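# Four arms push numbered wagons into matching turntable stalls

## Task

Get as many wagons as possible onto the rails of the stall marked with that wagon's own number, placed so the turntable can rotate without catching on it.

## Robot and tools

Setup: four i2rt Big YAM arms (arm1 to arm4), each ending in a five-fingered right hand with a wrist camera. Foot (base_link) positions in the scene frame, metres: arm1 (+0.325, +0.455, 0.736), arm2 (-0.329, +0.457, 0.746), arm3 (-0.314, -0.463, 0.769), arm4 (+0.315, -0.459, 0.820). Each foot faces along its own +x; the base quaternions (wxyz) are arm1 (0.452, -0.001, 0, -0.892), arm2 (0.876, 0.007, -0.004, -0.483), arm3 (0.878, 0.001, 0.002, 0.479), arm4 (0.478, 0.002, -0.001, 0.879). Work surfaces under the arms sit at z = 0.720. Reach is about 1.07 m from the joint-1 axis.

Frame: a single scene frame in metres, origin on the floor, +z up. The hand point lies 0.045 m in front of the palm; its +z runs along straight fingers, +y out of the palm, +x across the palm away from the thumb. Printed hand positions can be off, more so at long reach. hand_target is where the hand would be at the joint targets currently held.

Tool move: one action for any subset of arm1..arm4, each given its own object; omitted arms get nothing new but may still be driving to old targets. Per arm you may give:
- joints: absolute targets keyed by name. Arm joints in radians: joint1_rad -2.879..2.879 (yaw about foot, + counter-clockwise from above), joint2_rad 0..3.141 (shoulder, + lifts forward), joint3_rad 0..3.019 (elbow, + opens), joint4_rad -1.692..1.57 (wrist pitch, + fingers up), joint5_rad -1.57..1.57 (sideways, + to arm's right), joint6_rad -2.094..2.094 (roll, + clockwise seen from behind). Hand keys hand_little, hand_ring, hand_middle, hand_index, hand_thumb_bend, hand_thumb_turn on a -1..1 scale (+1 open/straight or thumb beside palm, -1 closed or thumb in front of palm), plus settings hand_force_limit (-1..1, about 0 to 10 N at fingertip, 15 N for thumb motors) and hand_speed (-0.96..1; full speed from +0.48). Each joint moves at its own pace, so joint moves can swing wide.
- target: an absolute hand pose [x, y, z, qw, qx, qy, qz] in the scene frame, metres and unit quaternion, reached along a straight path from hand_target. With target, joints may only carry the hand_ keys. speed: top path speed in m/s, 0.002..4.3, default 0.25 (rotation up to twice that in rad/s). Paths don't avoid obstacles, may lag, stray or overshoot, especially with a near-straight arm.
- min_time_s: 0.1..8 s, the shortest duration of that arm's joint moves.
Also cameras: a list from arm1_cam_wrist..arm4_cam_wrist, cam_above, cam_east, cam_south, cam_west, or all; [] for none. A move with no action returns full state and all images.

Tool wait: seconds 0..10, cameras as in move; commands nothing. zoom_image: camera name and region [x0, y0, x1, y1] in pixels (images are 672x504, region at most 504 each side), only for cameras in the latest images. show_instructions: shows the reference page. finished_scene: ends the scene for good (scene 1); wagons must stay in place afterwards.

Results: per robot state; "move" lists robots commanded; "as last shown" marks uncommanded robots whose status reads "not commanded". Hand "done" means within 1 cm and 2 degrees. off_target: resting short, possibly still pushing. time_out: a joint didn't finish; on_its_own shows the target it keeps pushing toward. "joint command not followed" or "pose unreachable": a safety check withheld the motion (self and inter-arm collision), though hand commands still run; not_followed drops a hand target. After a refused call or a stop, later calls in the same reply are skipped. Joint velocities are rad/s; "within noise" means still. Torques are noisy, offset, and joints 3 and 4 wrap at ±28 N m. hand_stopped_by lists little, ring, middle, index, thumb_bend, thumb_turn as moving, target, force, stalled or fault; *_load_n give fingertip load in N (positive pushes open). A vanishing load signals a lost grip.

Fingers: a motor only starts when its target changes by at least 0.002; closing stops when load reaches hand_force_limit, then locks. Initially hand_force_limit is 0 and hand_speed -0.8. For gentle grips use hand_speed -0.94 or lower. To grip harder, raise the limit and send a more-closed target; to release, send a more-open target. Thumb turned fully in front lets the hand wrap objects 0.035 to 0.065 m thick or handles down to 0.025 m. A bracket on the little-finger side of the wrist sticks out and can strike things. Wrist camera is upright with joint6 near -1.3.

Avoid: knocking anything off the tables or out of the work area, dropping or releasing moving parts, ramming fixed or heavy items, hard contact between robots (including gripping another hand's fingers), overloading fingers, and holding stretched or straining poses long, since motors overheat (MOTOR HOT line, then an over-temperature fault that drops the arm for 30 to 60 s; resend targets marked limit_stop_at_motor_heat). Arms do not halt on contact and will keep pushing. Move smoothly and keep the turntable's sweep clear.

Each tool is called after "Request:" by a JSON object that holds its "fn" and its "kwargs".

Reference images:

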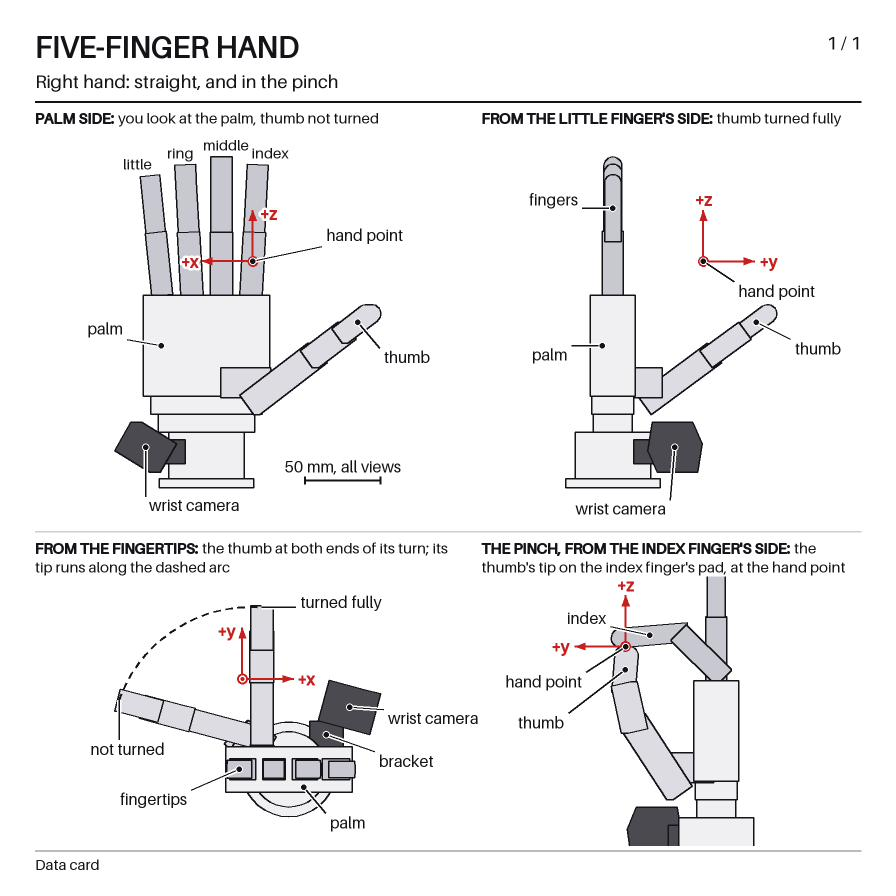

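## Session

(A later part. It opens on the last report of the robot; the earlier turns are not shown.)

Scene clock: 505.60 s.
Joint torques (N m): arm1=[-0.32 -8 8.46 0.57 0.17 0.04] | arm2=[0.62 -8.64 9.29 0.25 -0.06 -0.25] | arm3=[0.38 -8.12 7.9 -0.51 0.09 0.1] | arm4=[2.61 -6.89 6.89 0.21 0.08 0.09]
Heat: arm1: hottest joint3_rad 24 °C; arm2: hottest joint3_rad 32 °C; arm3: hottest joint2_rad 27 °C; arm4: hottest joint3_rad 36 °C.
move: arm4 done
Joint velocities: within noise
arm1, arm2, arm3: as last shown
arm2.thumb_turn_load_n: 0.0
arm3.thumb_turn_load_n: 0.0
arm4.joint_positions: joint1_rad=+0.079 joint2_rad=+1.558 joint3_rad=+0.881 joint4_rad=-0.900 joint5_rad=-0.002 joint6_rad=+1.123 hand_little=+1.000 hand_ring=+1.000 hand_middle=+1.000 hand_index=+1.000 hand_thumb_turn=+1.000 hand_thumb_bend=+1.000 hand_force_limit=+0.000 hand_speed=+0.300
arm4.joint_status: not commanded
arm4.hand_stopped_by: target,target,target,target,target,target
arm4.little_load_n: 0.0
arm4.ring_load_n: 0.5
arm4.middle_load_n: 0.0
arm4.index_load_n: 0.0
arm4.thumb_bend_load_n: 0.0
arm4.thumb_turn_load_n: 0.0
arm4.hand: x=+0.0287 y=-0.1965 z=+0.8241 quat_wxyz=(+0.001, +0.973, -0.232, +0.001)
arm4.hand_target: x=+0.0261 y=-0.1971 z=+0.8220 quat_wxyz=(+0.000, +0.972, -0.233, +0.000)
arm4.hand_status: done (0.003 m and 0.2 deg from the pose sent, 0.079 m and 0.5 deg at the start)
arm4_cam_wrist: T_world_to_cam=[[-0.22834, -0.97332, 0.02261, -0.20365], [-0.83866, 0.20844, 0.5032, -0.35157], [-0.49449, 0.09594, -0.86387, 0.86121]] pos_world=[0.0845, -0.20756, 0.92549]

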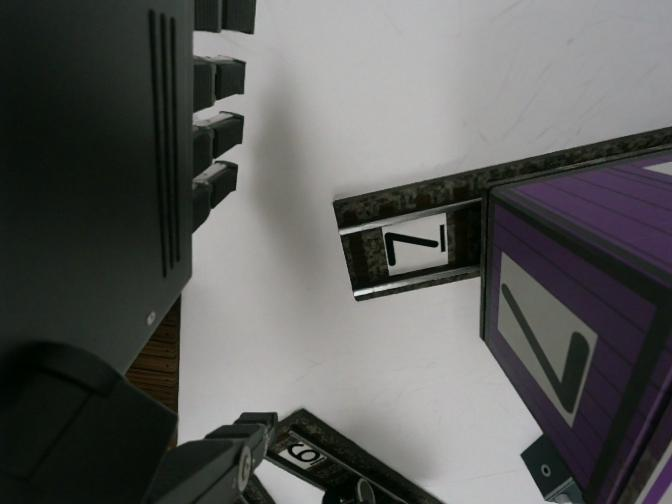

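Request:
{"fn": "move", "kwargs": {"arm4": {"target": [0.079, -0.1516, 0.825, 0, 0.99144, -0.13053, 0], "speed": 0.08}, "cameras": ["arm4_cam_wrist", "cam_above"]}}

Scene clock: 519.77 s.
Joint torques (N m): arm1=[-0.32 -8 8.46 0.55 0.17 0.04] | arm2=[0.38 -8.59 9.32 0.21 -0.06 -0.27] | arm3=[0.44 -8.06 7.87 -0.51 0.1 0.09] | arm4=[1.67 -6.3 10.18 -0.47 0.06 -0.12]
Heat: arm1: hottest joint3_rad 24 °C; arm2: hottest joint3_rad 32 °C; arm3: hottest joint2_rad 27 °C; arm4: hottest joint3_rad 35 °C.
move: arm4 off_target
Joint velocities: within noise
arm1, arm2, arm3: as last shown
arm3.ring_load_n: -0.5
arm4.joint_positions: joint1_rad=-0.079 joint2_rad=+1.595 joint3_rad=+0.906 joint4_rad=-0.907 joint5_rad=-0.001 joint6_rad=+0.762 hand_little=+1.000 hand_ring=+1.000 hand_middle=+1.000 hand_index=+1.000 hand_thumb_turn=+1.000 hand_thumb_bend=+1.000 hand_force_limit=+0.000 hand_speed=+0.300
arm4.joint_status: not commanded
arm4.hand_stopped_by: target,target,target,target,target,target
arm4.little_load_n: 0.0
arm4.ring_load_n: 0.0
arm4.middle_load_n: 0.0
arm4.index_load_n: 0.0
arm4.thumb_bend_load_n: 0.0
arm4.thumb_turn_load_n: 0.0
arm4.hand: x=+0.0856 y=-0.1685 z=+0.8187 quat_wxyz=(+0.009, +0.991, -0.133, +0.006)
arm4.hand_target: x=+0.0792 y=-0.1519 z=+0.8252 quat_wxyz=(+0.000, +0.991, -0.131, +0.000)
arm4.hand_status: off_target (0.019 m and 1.2 deg from the pose sent, 0.067 m and 11.9 deg at the start)
arm4_cam_wrist: T_world_to_cam=[[-0.0284, -0.99885, 0.03862, -0.19784], [-0.86733, 0.04384, 0.49579, -0.32623], [-0.49692, -0.01942, -0.86758, 0.86587]] pos_world=[0.14169, -0.1665, 0.9206]

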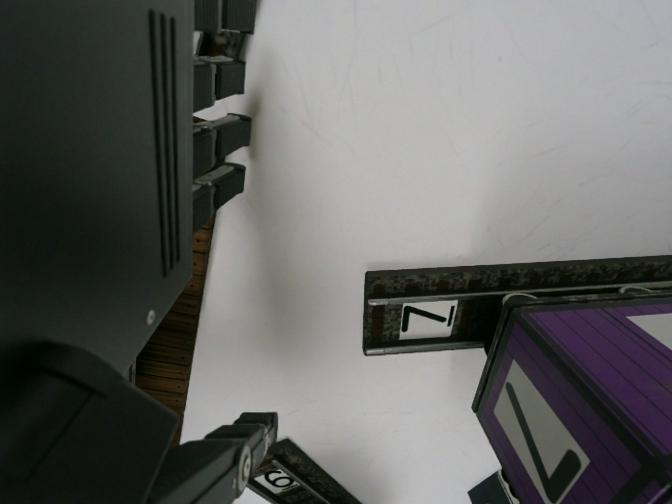

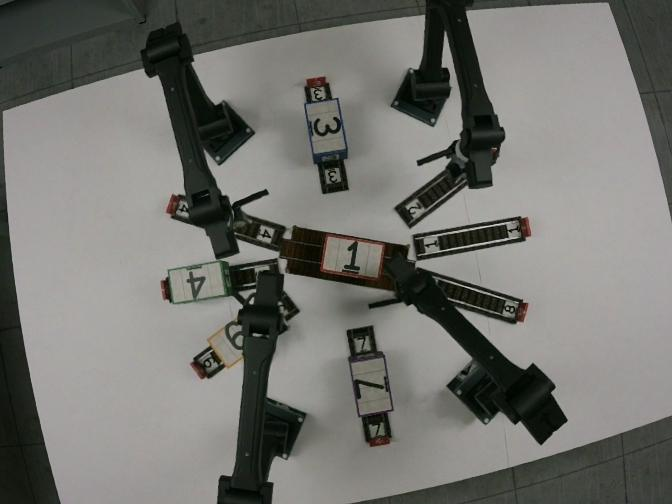

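Request:
{"fn": "move", "kwargs": {"arm4": {"target": [0.063, -0.186, 0.826, 0, 0.99144, -0.13053, 0], "speed": 0.1}}}

Request:
{"fn": "move", "kwargs": {"arm4": {"target": [0.093, -0.131, 0.828, 0, 0.99863, -0.05234, 0], "speed": 0.08}, "cameras": ["arm4_cam_wrist", "cam_above"]}}

Scene clock: 524.23 s.
Joint torques (N m): arm1=[-0.32 -8.06 8.44 0.57 0.17 0.04] | arm2=[0.26 -8.59 9.31 0.25 -0.05 -0.26] | arm3=[0.38 -8.06 7.86 -0.5 0.09 0.1] | arm4=[2.08 -8.23 6.52 -0.1 0.05 0.09]
Heat: arm1: hottest joint3_rad 24 °C; arm2: hottest joint3_rad 32 °C; arm3: hottest joint2_rad 27 °C; arm4: hottest joint3_rad 35 °C.
move: arm4 done
Joint velocities: within noise
arm1, arm2, arm3: as last shown
arm3.ring_load_n: 0.0
arm4.joint_positions: joint1_rad=-0.006 joint2_rad=+1.574 joint3_rad=+0.895 joint4_rad=-0.907 joint5_rad=-0.001 joint6_rad=+0.822 hand_little=+1.000 hand_ring=+1.000 hand_middle=+1.000 hand_index=+1.000 hand_thumb_turn=+1.000 hand_thumb_bend=+1.000 hand_force_limit=+0.000 hand_speed=+0.300
arm4.joint_status: not commanded
arm4.hand_stopped_by: target,target,target,target,target,target
arm4.little_load_n: 0.0
arm4.ring_load_n: 0.0
arm4.middle_load_n: 0.0
arm4.index_load_n: 0.0
arm4.thumb_bend_load_n: 0.0
arm4.thumb_turn_load_n: 0.0
arm4.hand: x=+0.0636 y=-0.1859 z=+0.8226 quat_wxyz=(+0.005, +0.992, -0.126, +0.003)
arm4.hand_target: x=+0.0630 y=-0.1860 z=+0.8260 quat_wxyz=(+0.000, +0.991, -0.130, +0.000)
arm4.hand_status: done (0.003 m and 0.8 deg from the pose sent, 0.030 m and 1.2 deg at the start)
pictures: none

Scene clock: 525.93 s.
Joint torques (N m): arm1=[-0.32 -8.06 8.43 0.57 0.17 0.04] | arm2=[0.44 -8.7 9.25 0.23 -0.06 -0.25] | arm3=[0.44 -8.06 7.88 -0.51 0.09 0.1] | arm4=[1.85 -7.18 10.18 -0.5 0.08 -0.14]
Heat: arm1: hottest joint3_rad 24 °C; arm2: hottest joint3_rad 32 °C; arm3: hottest joint2_rad 27 °C; arm4: hottest joint3_rad 35 °C.
move: arm4 off_target
Joint velocities: within noise
arm1, arm2, arm3: as last shown
arm1.little_load_n: -0.5
arm2.thumb_bend_load_n: -0.5
arm3.ring_load_n: -0.5
arm4.joint_positions: joint1_rad=-0.121 joint2_rad=+1.638 joint3_rad=+0.975 joint4_rad=-0.928 joint5_rad=+0.000 joint6_rad=+0.564 hand_little=+1.000 hand_ring=+1.000 hand_middle=+1.000 hand_index=+1.000 hand_thumb_turn=+1.000 hand_thumb_bend=+1.000 hand_force_limit=+0.000 hand_speed=+0.300
arm4.joint_status: not commanded
arm4.hand_stopped_by: target,target,target,target,target,target
arm4.little_load_n: 0.5
arm4.ring_load_n: 0.0
arm4.middle_load_n: 0.0
arm4.index_load_n: 0.0
arm4.thumb_bend_load_n: 0.0
arm4.thumb_turn_load_n: 0.0
arm4.hand: x=+0.0981 y=-0.1466 z=+0.8225 quat_wxyz=(+0.008, +0.998, -0.055, +0.004)
arm4.hand_target: x=+0.0931 y=-0.1313 z=+0.8282 quat_wxyz=(+0.000, +0.999, -0.052, +0.000)
arm4.hand_status: off_target (0.017 m and 1.0 deg from the pose sent, 0.063 m and 8.6 deg at the start)
arm4_cam_wrist: T_world_to_cam=[[0.12765, -0.99115, 0.03645, -0.18819], [-0.86102, -0.0925, 0.50009, -0.34242], [-0.49229, -0.09522, -0.86521, 0.86222]] pos_world=[0.15365, -0.13609, 0.9241]

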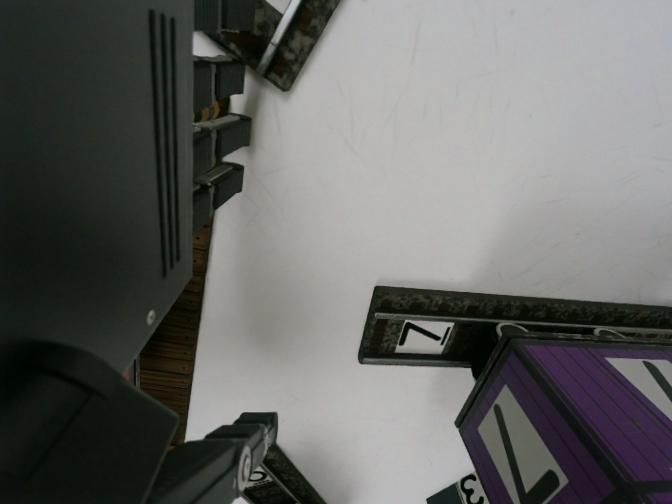

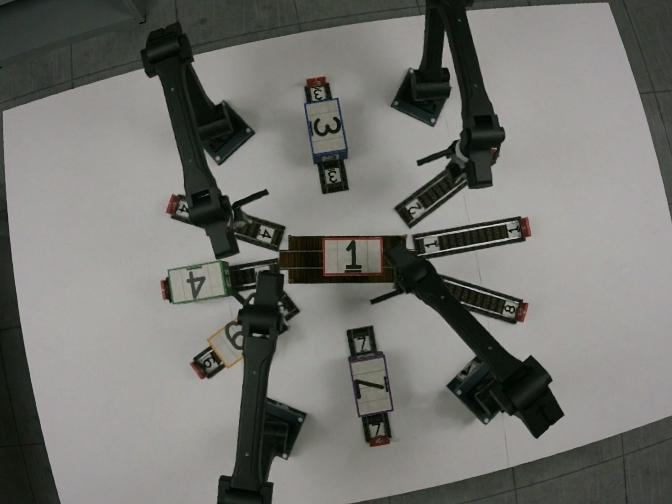

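Request:
{"fn": "zoom_image", "kwargs": {"camera": "cam_above", "region": [380, 210, 460, 270]}}

Request:
{"fn": "zoom_image", "kwargs": {"camera": "cam_above", "region": [240, 225, 320, 285]}}

Scaled by 6.300 from the camera's image (finer frame: 960x720).

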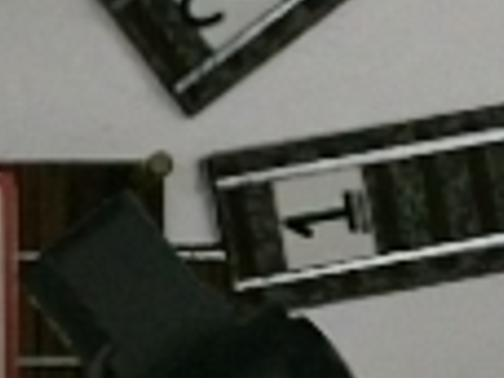

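Scaled by 6.300 from the camera's image (finer frame: 960x720).

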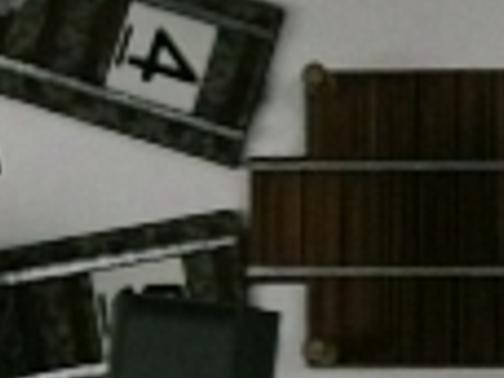

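Request:
{"fn": "move", "kwargs": {"arm4": {"target": [0.1075, -0.1175, 0.828, 0, 1, 0, 0], "speed": 0.08}, "cameras": ["arm4_cam_wrist", "cam_above"]}}

Request:
{"fn": "zoom_image", "kwargs": {"camera": "cam_above", "region": [380, 210, 460, 270]}}

Request:
{"fn": "zoom_image", "kwargs": {"camera": "cam_above", "region": [240, 225, 320, 285]}}

Scene clock: 530.10 s.
Joint torques (N m): arm1=[-0.32 -8.06 8.46 0.57 0.17 0.04] | arm2=[0.38 -8.47 9.26 0.25 -0.08 -0.25] | arm3=[0.38 -8.06 7.88 -0.51 0.1 0.1] | arm4=[1.9 -7.41 10.36 -0.49 0.09 -0.12]
Heat: arm1: hottest joint3_rad 24 °C; arm2: hottest joint3_rad 32 °C; arm3: hottest joint2_rad 27 °C; arm4: hottest joint3_rad 36 °C.
move: arm4 off_target
Joint velocities: within noise
arm1.joint_positions: joint1_rad=+0.551 joint2_rad=+1.090 joint3_rad=+1.158 joint4_rad=-1.625 joint5_rad=-0.004 joint6_rad=-1.666 hand_little=+1.000 hand_ring=+1.000 hand_middle=+1.000 hand_index=+1.000 hand_thumb_turn=-1.000 hand_thumb_bend=+1.000 hand_force_limit=+0.000 hand_speed=+0.300
arm1.joint_status: not commanded
arm1.hand_stopped_by: target,target,target,target,target,target
arm1.little_load_n: 0.0
arm1.ring_load_n: 0.0
arm1.middle_load_n: 0.0
arm1.index_load_n: 0.0
arm1.thumb_bend_load_n: 0.0
arm1.thumb_turn_load_n: 0.0
arm1.hand: x=+0.2409 y=+0.1943 z=+0.9913 quat_wxyz=(+0.004, +0.712, -0.703, +0.005)
arm1.hand_target: x=+0.2401 y=+0.1999 z=+0.9900 quat_wxyz=(+0.000, +0.707, -0.707, +0.000)
arm1.hand_status: not commanded
arm2.joint_positions: joint1_rad=-0.447 joint2_rad=+1.211 joint3_rad=+1.149 joint4_rad=-1.530 joint5_rad=+0.003 joint6_rad=+0.014 hand_little=+1.000 hand_ring=+1.000 hand_middle=+1.000 hand_index=+1.000 hand_thumb_turn=+1.000 hand_thumb_bend=+1.000 hand_force_limit=+0.000 hand_speed=+0.300
arm2.joint_status: not commanded
arm2.hand_stopped_by: target,target,target,target,target,target
arm2.little_load_n: 0.0
arm2.ring_load_n: 0.0
arm2.middle_load_n: 0.0
arm2.index_load_n: 0.0
arm2.thumb_bend_load_n: 0.0
arm2.thumb_turn_load_n: 0.0
arm2.hand: x=-0.2706 y=+0.1928 z=+0.9628 quat_wxyz=(-0.005, +0.051, -0.999, -0.015)
arm2.hand_target: x=-0.2716 y=+0.1908 z=+0.9654 quat_wxyz=(-0.007, +0.057, -0.998, -0.003)
arm2.hand_status: not commanded
arm3: as last shown
arm3.ring_load_n: 0.0
arm4.joint_positions: joint1_rad=-0.152 joint2_rad=+1.664 joint3_rad=+1.008 joint4_rad=-0.938 joint5_rad=+0.000 joint6_rad=+0.426 hand_little=+1.000 hand_ring=+1.000 hand_middle=+1.000 hand_index=+1.000 hand_thumb_turn=+1.000 hand_thumb_bend=+1.000 hand_force_limit=+0.000 hand_speed=+0.300
arm4.joint_status: not commanded
arm4.hand_stopped_by: target,target,target,target,target,target
arm4.little_load_n: 0.0
arm4.ring_load_n: 0.0
arm4.middle_load_n: 0.0
arm4.index_load_n: 0.0
arm4.thumb_bend_load_n: 0.0
arm4.thumb_turn_load_n: 0.0
arm4.hand: x=+0.1117 y=-0.1349 z=+0.8224 quat_wxyz=(+0.009, +1.000, -0.002, +0.003)
arm4.hand_target: x=+0.1077 y=-0.1180 z=+0.8281 quat_wxyz=(+0.000, +1.000, +0.000, +0.000)
arm4.hand_status: off_target (0.019 m and 1.1 deg from the pose sent, 0.031 m and 6.4 deg at the start)
arm4_cam_wrist: T_world_to_cam=[[0.23293, -0.9717, 0.03922, -0.18976], [-0.84552, -0.18243, 0.50181, -0.34485], [-0.48046, -0.15005, -0.86409, 0.86034]] pos_world=[0.16598, -0.11821, 0.9239]

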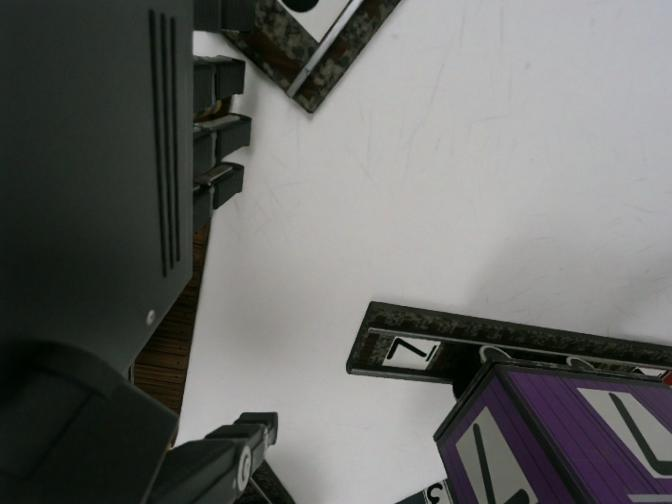

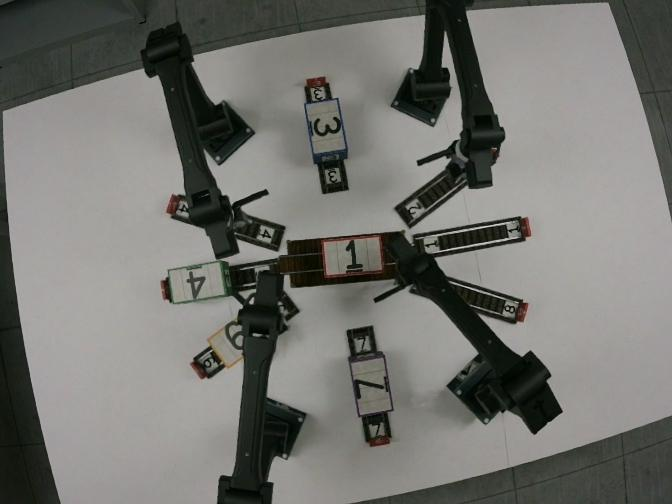

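Scaled by 6.300 from the camera's image (finer frame: 960x720).

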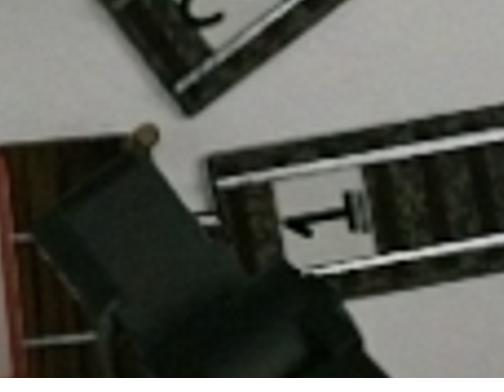

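Scaled by 6.300 from the camera's image (finer frame: 960x720).

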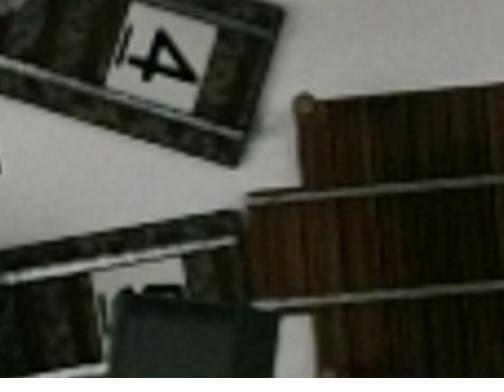

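Request:
{"fn": "move", "kwargs": {"arm4": {"target": [0.1165, -0.108, 0.828, 0, 0.99939, 0.0349, 0], "speed": 0.07}, "cameras": ["cam_south", "cam_above"]}}

Request:
{"fn": "zoom_image", "kwargs": {"camera": "cam_above", "region": [380, 210, 460, 270]}}

Request:
{"fn": "zoom_image", "kwargs": {"camera": "cam_above", "region": [250, 235, 310, 285]}}

Scene clock: 532.80 s.
Joint torques (N m): arm1=[-0.32 -8.06 8.46 0.57 0.17 0.04] | arm2=[0.32 -8.7 9.31 0.32 -0.09 -0.25] | arm3=[0.44 -8 7.87 -0.49 0.09 0.1] | arm4=[1.73 -7.71 10.43 -0.51 0.09 -0.13]
Heat: arm1: hottest joint3_rad 24 °C; arm2: hottest joint3_rad 32 °C; arm3: hottest joint2_rad 27 °C; arm4: hottest joint3_rad 36 °C.
move: arm4 off_target
Joint velocities: within noise
arm1, arm2, arm3: as last shown
arm4.joint_positions: joint1_rad=-0.173 joint2_rad=+1.683 joint3_rad=+1.033 joint4_rad=-0.945 joint5_rad=+0.000 joint6_rad=+0.336 hand_little=+1.000 hand_ring=+1.000 hand_middle=+1.000 hand_index=+1.000 hand_thumb_turn=+1.000 hand_thumb_bend=+1.000 hand_force_limit=+0.000 hand_speed=+0.300
arm4.joint_status: not commanded
arm4.hand_stopped_by: target,target,target,target,target,target
arm4.little_load_n: 0.0
arm4.ring_load_n: 0.0
arm4.middle_load_n: 0.0
arm4.index_load_n: 0.0
arm4.thumb_bend_load_n: 0.0
arm4.thumb_turn_load_n: 0.0
arm4.hand: x=+0.1205 y=-0.1260 z=+0.8225 quat_wxyz=(+0.010, +0.999, +0.033, +0.003)
arm4.hand_target: x=+0.1167 y=-0.1084 z=+0.8282 quat_wxyz=(+0.000, +0.999, +0.035, +0.000)
arm4.hand_status: off_target (0.019 m and 1.2 deg from the pose sent, 0.028 m and 4.3 deg at the start)
pictures: cam_above, cam_south

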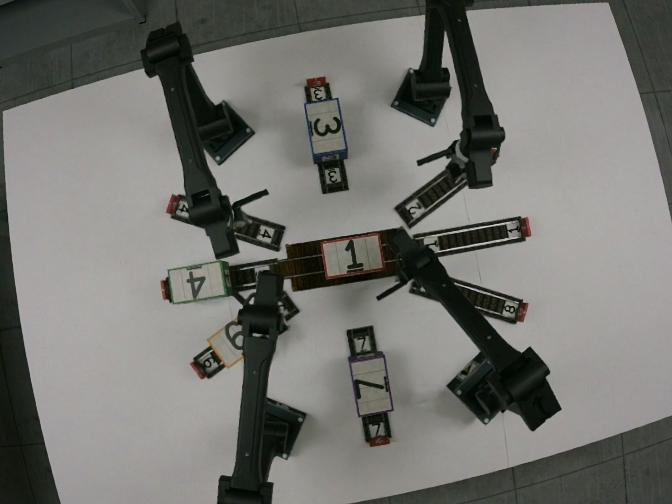

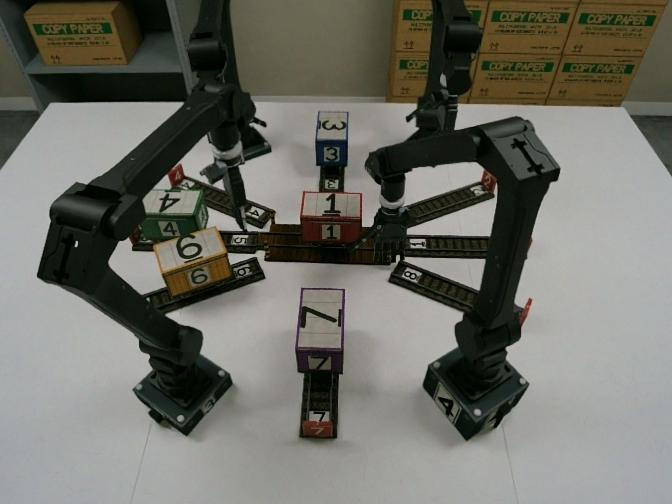

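Scaled by 6.300 from the camera's image (finer frame: 960x720).

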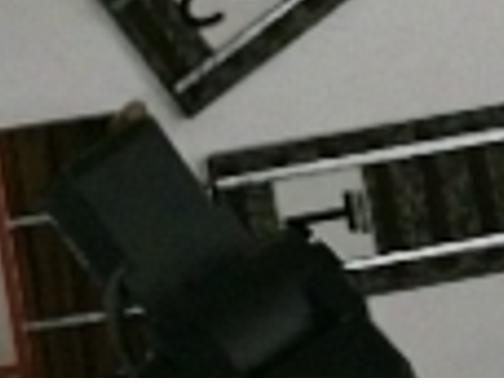

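Scaled by 8.400 from the camera's image (finer frame: 960x720).

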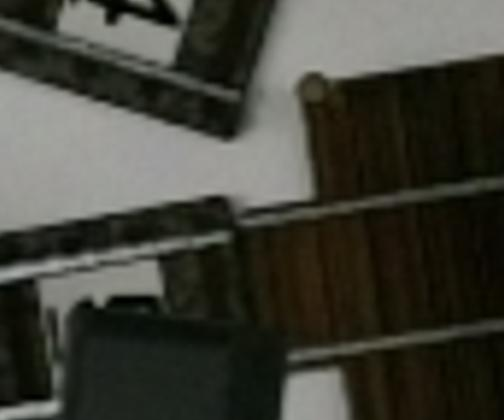

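Request:
{"fn": "zoom_image", "kwargs": {"camera": "cam_south", "region": [240, 220, 300, 265]}}

Request:
{"fn": "zoom_image", "kwargs": {"camera": "cam_south", "region": [370, 220, 430, 265]}}

Scaled by 8.400 from the camera's image (finer frame: 960x720).

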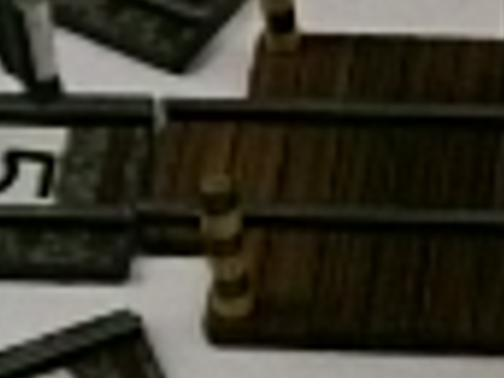

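Scaled by 8.400 from the camera's image (finer frame: 960x720).

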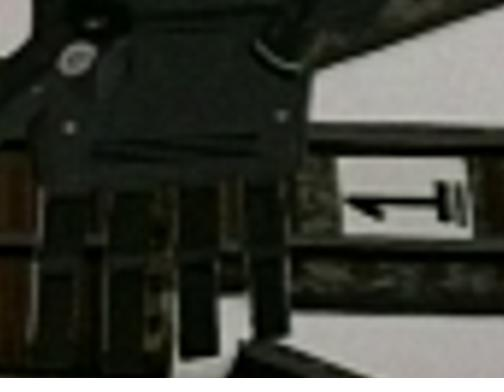

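Request:
{"fn": "zoom_image", "kwargs": {"camera": "cam_south", "region": [244, 226, 276, 250]}}

Scaled by 15.750 from the camera's image (finer frame: 960x720).

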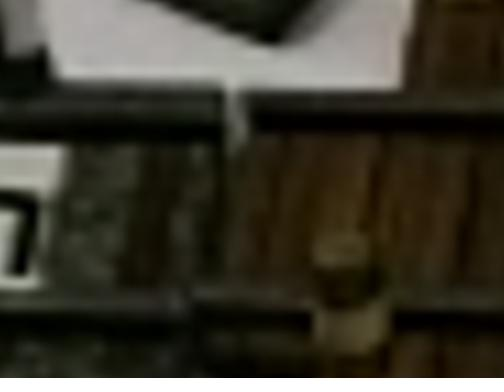

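Request:
{"fn": "zoom_image", "kwargs": {"camera": "cam_above", "region": [262, 250, 302, 280]}}

Request:
{"fn": "zoom_image", "kwargs": {"camera": "cam_above", "region": [380, 215, 440, 260]}}

Scaled by 12.600 from the camera's image (finer frame: 960x720).

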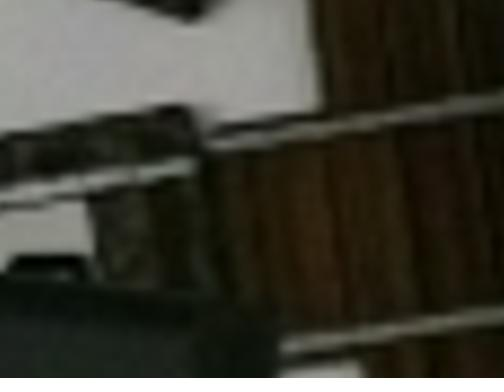

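Scaled by 8.400 from the camera's image (finer frame: 960x720).

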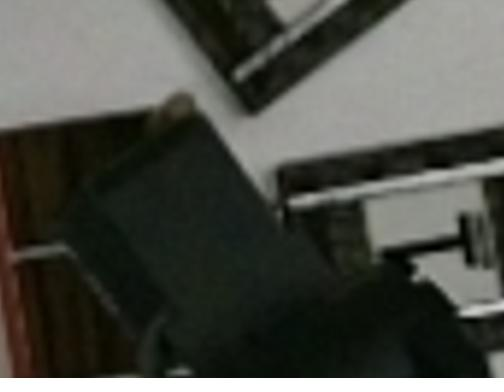

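Request:
{"fn": "wait", "kwargs": {"seconds": 0.1, "cameras": ["cam_east", "cam_west", "arm1_cam_wrist"]}}

Request:
{"fn": "zoom_image", "kwargs": {"camera": "cam_east", "region": [290, 230, 370, 310]}}

Request:
{"fn": "zoom_image", "kwargs": {"camera": "cam_west", "region": [290, 230, 370, 310]}}

Scene clock: 535.63 s.
Joint torques (N m): arm1=[-0.32 -8.06 8.44 0.57 0.17 0.04] | arm2=[0.38 -8.64 9.26 0.21 -0.06 -0.25] | arm3=[0.38 -8.06 7.87 -0.5 0.1 0.1] | arm4=[1.67 -7.77 10.47 -0.42 0.1 -0.15]
Heat: arm1: hottest joint3_rad 24 °C; arm2: hottest joint3_rad 32 °C; arm3: hottest joint2_rad 27 °C; arm4: hottest joint3_rad 36 °C.
Joint velocities: within noise
arm1.joint_positions: joint1_rad=+0.551 joint2_rad=+1.090 joint3_rad=+1.158 joint4_rad=-1.625 joint5_rad=-0.004 joint6_rad=-1.666 hand_little=+1.000 hand_ring=+1.000 hand_middle=+1.000 hand_index=+1.000 hand_thumb_turn=-1.000 hand_thumb_bend=+1.000 hand_force_limit=+0.000 hand_speed=+0.300
arm1.joint_status: not commanded
arm1.hand_stopped_by: target,target,target,target,target,target
arm1.little_load_n: 0.0
arm1.ring_load_n: 0.0
arm1.middle_load_n: 0.0
arm1.index_load_n: 0.0
arm1.thumb_bend_load_n: 0.0
arm1.thumb_turn_load_n: 0.0
arm1.hand: x=+0.2409 y=+0.1943 z=+0.9913 quat_wxyz=(+0.004, +0.712, -0.703, +0.005)
arm1.hand_target: x=+0.2401 y=+0.1999 z=+0.9900 quat_wxyz=(+0.000, +0.707, -0.707, +0.000)
arm1.hand_status: not commanded
arm2.joint_positions: joint1_rad=-0.447 joint2_rad=+1.211 joint3_rad=+1.149 joint4_rad=-1.530 joint5_rad=+0.003 joint6_rad=+0.014 hand_little=+1.000 hand_ring=+1.000 hand_middle=+1.000 hand_index=+1.000 hand_thumb_turn=+1.000 hand_thumb_bend=+1.000 hand_force_limit=+0.000 hand_speed=+0.300
arm2.joint_status: not commanded
arm2.hand_stopped_by: target,target,target,target,target,target
arm2.little_load_n: 0.0
arm2.ring_load_n: 0.0
arm2.middle_load_n: 0.0
arm2.index_load_n: 0.0
arm2.thumb_bend_load_n: 0.0
arm2.thumb_turn_load_n: 0.0
arm2.hand: x=-0.2706 y=+0.1928 z=+0.9628 quat_wxyz=(-0.005, +0.051, -0.999, -0.015)
arm2.hand_target: x=-0.2716 y=+0.1908 z=+0.9654 quat_wxyz=(-0.007, +0.057, -0.998, -0.003)
arm2.hand_status: not commanded
arm3.joint_positions: joint1_rad=+0.287 joint2_rad=+1.263 joint3_rad=+1.225 joint4_rad=-1.526 joint5_rad=+0.000 joint6_rad=+0.744 hand_little=+1.000 hand_ring=+1.000 hand_middle=+1.000 hand_index=+1.000 hand_thumb_turn=+1.000 hand_thumb_bend=+1.000 hand_force_limit=+0.000 hand_speed=+0.300
arm3.joint_status: not commanded
arm3.hand_stopped_by: target,target,target,target,target,target
arm3.little_load_n: 0.0
arm3.ring_load_n: 0.0
arm3.middle_load_n: 0.0
arm3.index_load_n: 0.0
arm3.thumb_bend_load_n: 0.0
arm3.thumb_turn_load_n: 0.0
arm3.hand: x=-0.2801 y=-0.1262 z=+0.9985 quat_wxyz=(-0.003, +0.871, -0.492, -0.003)
arm3.hand_target: x=-0.2801 y=-0.1300 z=+1.0000 quat_wxyz=(+0.000, +0.866, -0.500, +0.000)
arm3.hand_status: not commanded
arm4.joint_positions: joint1_rad=-0.173 joint2_rad=+1.683 joint3_rad=+1.033 joint4_rad=-0.945 joint5_rad=+0.000 joint6_rad=+0.335 hand_little=+1.000 hand_ring=+1.000 hand_middle=+1.000 hand_index=+1.000 hand_thumb_turn=+1.000 hand_thumb_bend=+1.000 hand_force_limit=+0.000 hand_speed=+0.300
arm4.joint_status: not commanded
arm4.hand_stopped_by: target,target,target,target,target,target
arm4.little_load_n: 0.0
arm4.ring_load_n: 0.0
arm4.middle_load_n: 0.0
arm4.index_load_n: 0.0
arm4.thumb_bend_load_n: 0.0
arm4.thumb_turn_load_n: 0.0
arm4.hand: x=+0.1205 y=-0.1260 z=+0.8225 quat_wxyz=(+0.010, +0.999, +0.034, +0.003)
arm4.hand_target: x=+0.1167 y=-0.1084 z=+0.8282 quat_wxyz=(+0.000, +0.999, +0.035, +0.000)
arm4.hand_status: off_target (0.019 m and 1.2 deg from the pose sent, 0.028 m and 4.3 deg at the start)
wait: 0.10 s; at rest from the start
pictures: arm1_cam_wrist, cam_east, cam_west
arm1_cam_wrist: T_world_to_cam=[[-0.95913, -0.28215, 0.02163, 0.26027], [-0.2392, 0.84922, 0.47075, -0.57127], [-0.15119, 0.44633, -0.882, 0.935]] pos_world=[0.25435, 0.14125, 1.08796]

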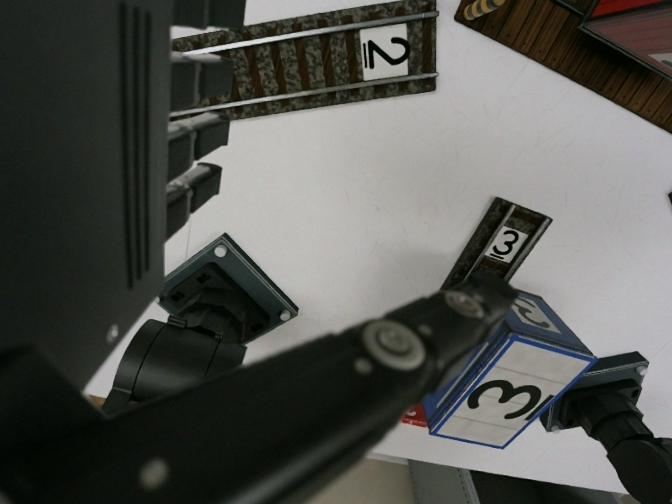

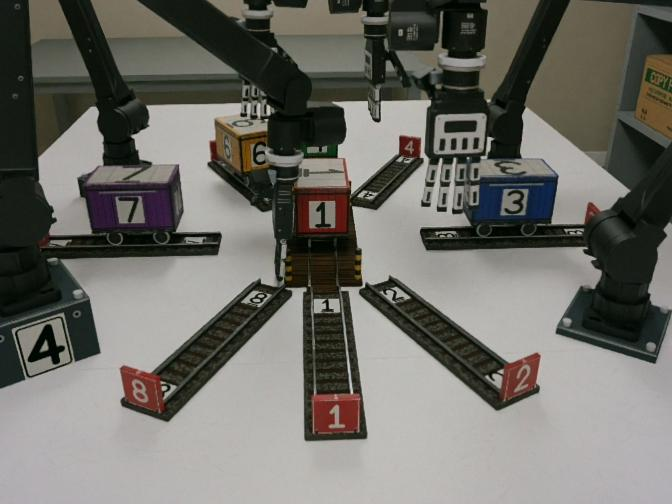

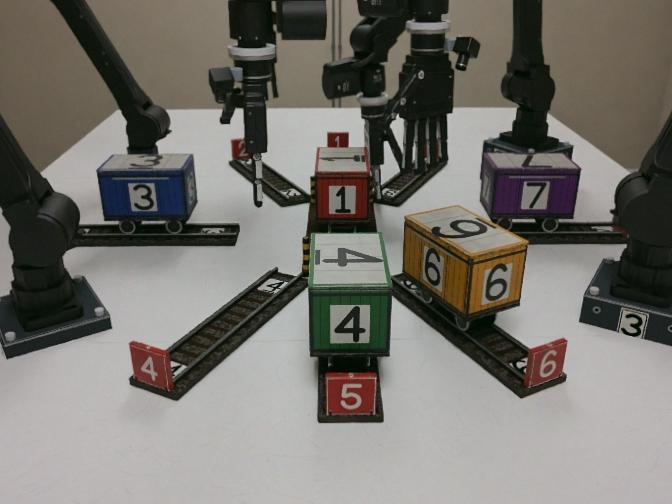

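Scaled by 6.300 from the camera's image (finer frame: 960x720).

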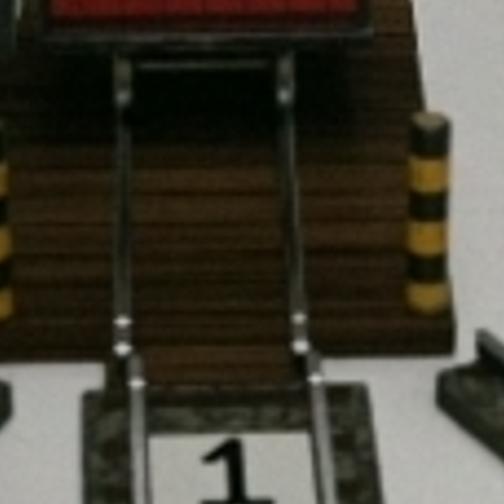

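Scaled by 6.300 from the camera's image (finer frame: 960x720).

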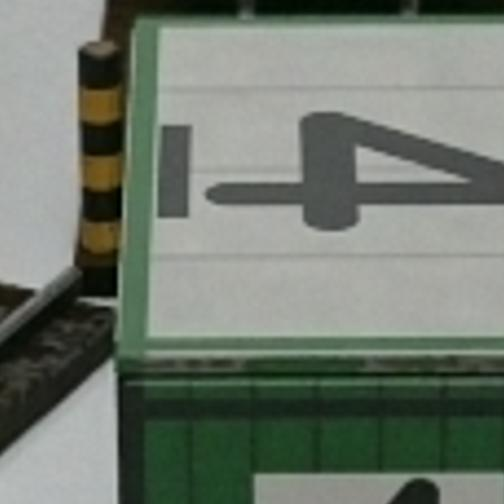

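Request:
{"fn": "move", "kwargs": {"arm4": {"target": [0.1193, -0.1045, 0.828, 0, 0.9989, 0.0454, 0], "speed": 0.05}, "cameras": ["cam_east"]}}

Request:
{"fn": "zoom_image", "kwargs": {"camera": "cam_east", "region": [290, 230, 370, 310]}}

Scene clock: 537.63 s.
Joint torques (N m): arm1=[-0.32 -8 8.44 0.57 0.17 0.04] | arm2=[0.56 -8.64 9.29 0.31 -0.06 -0.25] | arm3=[0.38 -8.06 7.87 -0.5 0.09 0.1] | arm4=[1.79 -7.77 10.48 -0.4 0.1 -0.15]
Heat: arm1: hottest joint3_rad 24 °C; arm2: hottest joint3_rad 32 °C; arm3: hottest joint2_rad 27 °C; arm4: hottest joint3_rad 36 °C.
move: arm4 off_target
Joint velocities: within noise
arm1, arm2, arm3: as last shown
arm4.joint_positions: joint1_rad=-0.179 joint2_rad=+1.690 joint3_rad=+1.042 joint4_rad=-0.949 joint5_rad=+0.000 joint6_rad=+0.308 hand_little=+1.000 hand_ring=+1.000 hand_middle=+1.000 hand_index=+1.000 hand_thumb_turn=+1.000 hand_thumb_bend=+1.000 hand_force_limit=+0.000 hand_speed=+0.300
arm4.joint_status: not commanded
arm4.hand_stopped_by: target,target,target,target,target,target
arm4.little_load_n: -0.5
arm4.ring_load_n: 0.0
arm4.middle_load_n: 0.0
arm4.index_load_n: 0.0
arm4.thumb_bend_load_n: 0.0
arm4.thumb_turn_load_n: 0.0
arm4.hand: x=+0.1233 y=-0.1232 z=+0.8226 quat_wxyz=(+0.011, +0.999, +0.044, +0.003)
arm4.hand_target: x=+0.1196 y=-0.1049 z=+0.8283 quat_wxyz=(+0.000, +0.999, +0.045, +0.000)
arm4.hand_status: off_target (0.020 m and 1.3 deg from the pose sent, 0.022 m and 1.8 deg at the start)

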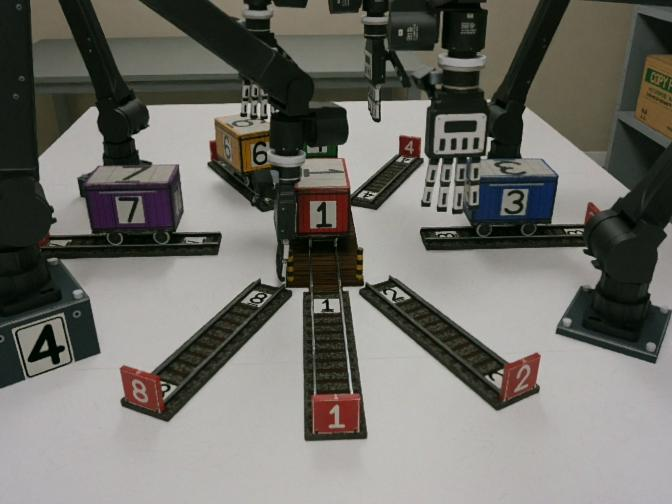

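Scaled by 6.300 from the camera's image (finer frame: 960x720).

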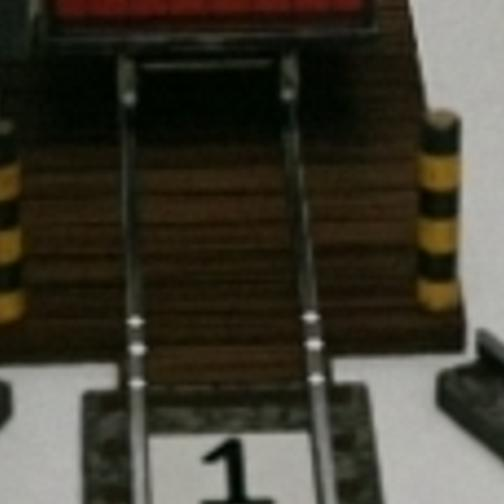

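Request:
{"fn": "move", "kwargs": {"arm4": {"target": [0.124, -0.158, 0.832, 0, 0.9989, 0.0454, 0], "speed": 0.12}}}

Request:
{"fn": "move", "kwargs": {"arm4": {"target": [0.130, -0.165, 0.99, 0, 0.9989, 0.0454, 0], "speed": 0.25}, "arm3": {"target": [-0.50, 0.03, 1.0, 0, 0.7071, -0.7071, 0], "speed": 0.25}}}

Request:
{"fn": "move", "kwargs": {"arm4": {"target": [0.47, -0.265, 1.0, 0, 0.8526, 0.5225, 0], "speed": 0.35}, "cameras": ["cam_east", "arm3_cam_wrist", "cam_above"]}}

Request:
{"fn": "zoom_image", "kwargs": {"camera": "cam_east", "region": [290, 230, 370, 310]}}

Scene clock: 541.43 s.
Joint torques (N m): arm1=[-0.32 -8 8.44 0.57 0.17 0.04] | arm2=[0.15 -8.23 9.24 0.25 -0.06 -0.28] | arm3=[0.38 -8.06 7.86 -0.51 0.09 0.1] | arm4=[2.37 -8.41 6.91 0.08 0.08 0.09]
Heat: arm1: hottest joint3_rad 24 °C; arm2: hottest joint3_rad 32 °C; arm3: hottest joint2_rad 27 °C; arm4: hottest joint3_rad 36 °C.
move: arm4 done
Joint velocities: within noise
arm1, arm2, arm3: as last shown
arm1.middle_load_n: 0.5
arm2.index_load_n: 0.5
arm3.little_load_n: -0.5
arm4.joint_positions: joint1_rad=-0.150 joint2_rad=+1.597 joint3_rad=+0.944 joint4_rad=-0.938 joint5_rad=+0.000 joint6_rad=+0.328 hand_little=+1.000 hand_ring=+1.000 hand_middle=+1.000 hand_index=+1.000 hand_thumb_turn=+1.000 hand_thumb_bend=+1.000 hand_force_limit=+0.000 hand_speed=+0.300
arm4.joint_status: not commanded
arm4.hand_stopped_by: target,target,target,target,target,target
arm4.little_load_n: 0.0
arm4.ring_load_n: 0.0
arm4.middle_load_n: 0.0
arm4.index_load_n: 0.5
arm4.thumb_bend_load_n: 0.0
arm4.thumb_turn_load_n: 0.0
arm4.hand: x=+0.1266 y=-0.1598 z=+0.8293 quat_wxyz=(+0.008, +0.999, +0.048, +0.003)
arm4.hand_target: x=+0.1239 y=-0.1579 z=+0.8321 quat_wxyz=(+0.000, +0.999, +0.046, +0.000)
arm4.hand_status: done (0.004 m and 1.0 deg from the pose sent, 0.036 m and 1.3 deg at the start)
pictures: none

Scene clock: 543.10 s.
Joint torques (N m): arm1=[-0.32 -8 8.44 0.57 0.17 0.04] | arm2=[0.26 -8.7 9.25 0.28 -0.05 -0.25] | arm3=[0.56 -7.77 8.03 -0.08 -0.04 -0.06] | arm4=[1.79 -7.24 11.92 -0.57 0.08 0.01]
Heat: arm1: hottest joint3_rad 24 °C; arm2: hottest joint3_rad 32 °C; arm3: hottest joint2_rad 27 °C; arm4: hottest joint3_rad 36 °C.
move: arm3 not_followed; arm4 off_target
Joint velocities: within noise
arm1: as last shown
arm1.middle_load_n: 0.0
arm2.joint_positions: joint1_rad=-0.447 joint2_rad=+1.211 joint3_rad=+1.149 joint4_rad=-1.530 joint5_rad=+0.003 joint6_rad=+0.014 hand_little=+1.000 hand_ring=+1.000 hand_middle=+1.000 hand_index=+1.000 hand_thumb_turn=+1.000 hand_thumb_bend=+1.000 hand_force_limit=+0.000 hand_speed=+0.300
arm2.joint_status: not commanded
arm2.hand_stopped_by: target,target,target,target,target,target
arm2.little_load_n: 0.0
arm2.ring_load_n: 0.0
arm2.middle_load_n: 0.0
arm2.index_load_n: 0.0
arm2.thumb_bend_load_n: 0.0
arm2.thumb_turn_load_n: 0.0
arm2.hand: x=-0.2706 y=+0.1928 z=+0.9628 quat_wxyz=(-0.005, +0.051, -0.999, -0.015)
arm2.hand_target: x=-0.2716 y=+0.1908 z=+0.9654 quat_wxyz=(-0.007, +0.057, -0.998, -0.003)
arm2.hand_status: not commanded
arm3.joint_positions: joint1_rad=+0.476 joint2_rad=+1.299 joint3_rad=+1.230 joint4_rad=-1.524 joint5_rad=-0.005 joint6_rad=+1.012 hand_little=+1.000 hand_ring=+1.000 hand_middle=+1.000 hand_index=+1.000 hand_thumb_turn=+1.000 hand_thumb_bend=+1.000 hand_force_limit=+0.000 hand_speed=+0.300
arm3.joint_status: not commanded
arm3.hand_stopped_by: target,target,target,target,target,target
arm3.little_load_n: 0.0
arm3.ring_load_n: 0.0
arm3.middle_load_n: 0.0
arm3.index_load_n: 0.0
arm3.thumb_bend_load_n: 0.0
arm3.thumb_turn_load_n: 0.0
arm3.on_its_own: joint1_rad is held at +0.476, not at its first target +0.285; joint6_rad is held at +1.012, not at its first target +0.759
arm3.hand: x=-0.3467 y=-0.1028 z=+0.9892 quat_wxyz=(+0.012, +0.850, -0.526, +0.001)
arm3.hand_target: x=-0.3467 y=-0.1028 z=+0.9892 quat_wxyz=(+0.012, +0.850, -0.526, +0.001)
arm3.hand_status: not_followed (0.203 m and 26.6 deg from the pose sent, 0.270 m and 31.0 deg at the start; pose on its path clipped on 29 of 50 steps)
arm4.joint_positions: joint1_rad=-0.150 joint2_rad=+1.391 joint3_rad=+1.134 joint4_rad=-1.360 joint5_rad=+0.000 joint6_rad=+0.328 hand_little=+1.000 hand_ring=+1.000 hand_middle=+1.000 hand_index=+1.000 hand_thumb_turn=+1.000 hand_thumb_bend=+1.000 hand_force_limit=+0.000 hand_speed=+0.300
arm4.joint_status: not commanded
arm4.hand_stopped_by: target,target,target,target,target,target
arm4.little_load_n: 0.0
arm4.ring_load_n: 0.0
arm4.middle_load_n: 0.0
arm4.index_load_n: 0.0
arm4.thumb_bend_load_n: 0.0
arm4.thumb_turn_load_n: 0.0
arm4.hand: x=+0.1349 y=-0.1779 z=+0.9737 quat_wxyz=(+0.020, +0.999, +0.048, +0.007)
arm4.hand_target: x=+0.1302 y=-0.1656 z=+0.9900 quat_wxyz=(+0.000, +0.999, +0.046, +0.000)
arm4.hand_status: off_target (0.021 m and 2.5 deg from the pose sent, 0.161 m and 1.0 deg at the start)
pictures: none
pose unreachable (arm3 arm): on one or more control steps of this call this arm could not follow its commanded pose, so it was not sent that pose on those steps. On the call's last step it was still not sent that pose. It may still have moved: this result reports where it is.
cause: moving toward the commanded pose would bring a part of the arm too close to another arm (the arm2 arm, where that arm stood when this arm was held).

Scene clock: 545.63 s.
Joint torques (N m): arm1=[-0.32 -8 8.46 0.55 0.17 0.04] | arm2=[0.56 -8.7 9.29 0.24 -0.07 -0.27] | arm3=[0.67 -7.82 8.03 -0.08 -0.04 -0.06] | arm4=[1.9 -4.07 8.65 -0.46 -0.06 -0.12]
Heat: arm1: hottest joint3_rad 24 °C; arm2: hottest joint3_rad 32 °C; arm3: hottest joint2_rad 27 °C; arm4: hottest joint3_rad 36 °C.
move: arm4 done
Joint velocities: within noise
arm1, arm2, arm3: as last shown
arm1.thumb_bend_load_n: -0.5
arm3.thumb_bend_load_n: -0.5
arm3.on_its_own: joint1_rad is held at +0.476, not at its first target +0.285; joint6_rad is held at +1.012, not at its first target +0.759
arm4.joint_positions: joint1_rad=-1.000 joint2_rad=+1.073 joint3_rad=+0.942 joint4_rad=-1.443 joint5_rad=+0.006 joint6_rad=-1.518 hand_little=+1.000 hand_ring=+1.000 hand_middle=+1.000 hand_index=+1.000 hand_thumb_turn=+1.000 hand_thumb_bend=+1.000 hand_force_limit=+0.000 hand_speed=+0.300
arm4.joint_status: not commanded
arm4.hand_stopped_by: target,target,target,target,target,target
arm4.little_load_n: 0.0
arm4.ring_load_n: 0.0
arm4.middle_load_n: 0.0
arm4.index_load_n: 0.0
arm4.thumb_bend_load_n: 0.0
arm4.thumb_turn_load_n: 0.0
arm4.hand: x=+0.4710 y=-0.2618 z=+0.9985 quat_wxyz=(+0.002, +0.854, +0.519, +0.000)
arm4.hand_target: x=+0.4700 y=-0.2650 z=+0.9999 quat_wxyz=(+0.000, +0.853, +0.523, +0.000)
arm4.hand_status: done (0.004 m and 0.4 deg from the pose sent, 0.347 m and 57.5 deg at the start)
pictures: arm3_cam_wrist, cam_above, cam_east
arm3_cam_wrist: T_world_to_cam=[[-0.7259, -0.685, 0.06199, -0.39333], [-0.59404, 0.66983, 0.44546, -0.57315], [-0.34666, 0.28653, -0.89315, 0.90528]] pos_world=[-0.31217, -0.14491, 1.08825]

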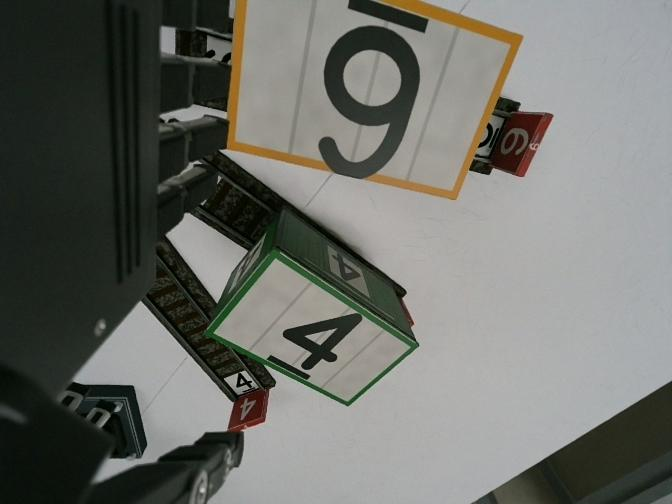

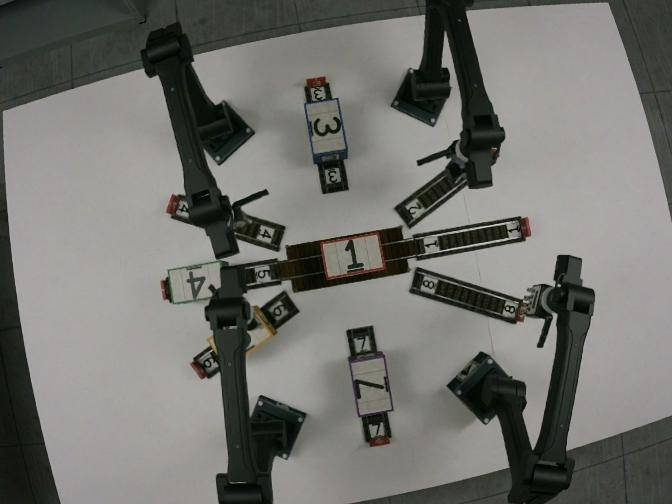

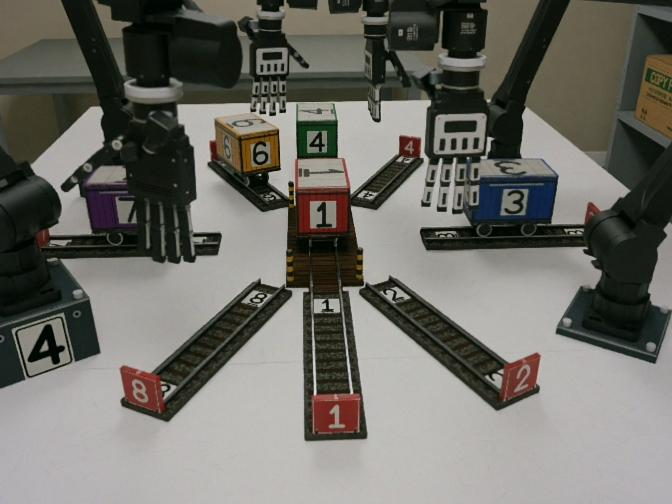

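Scaled by 6.300 from the camera's image (finer frame: 960x720).

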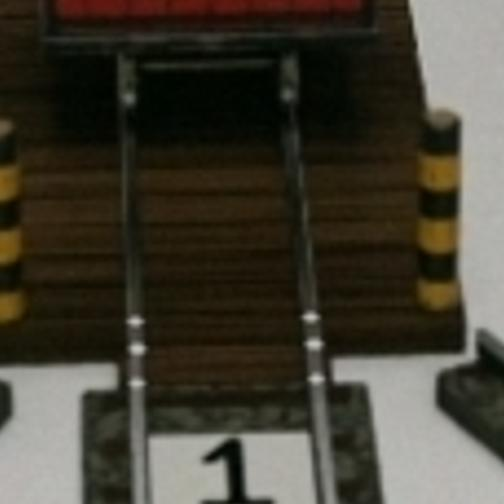

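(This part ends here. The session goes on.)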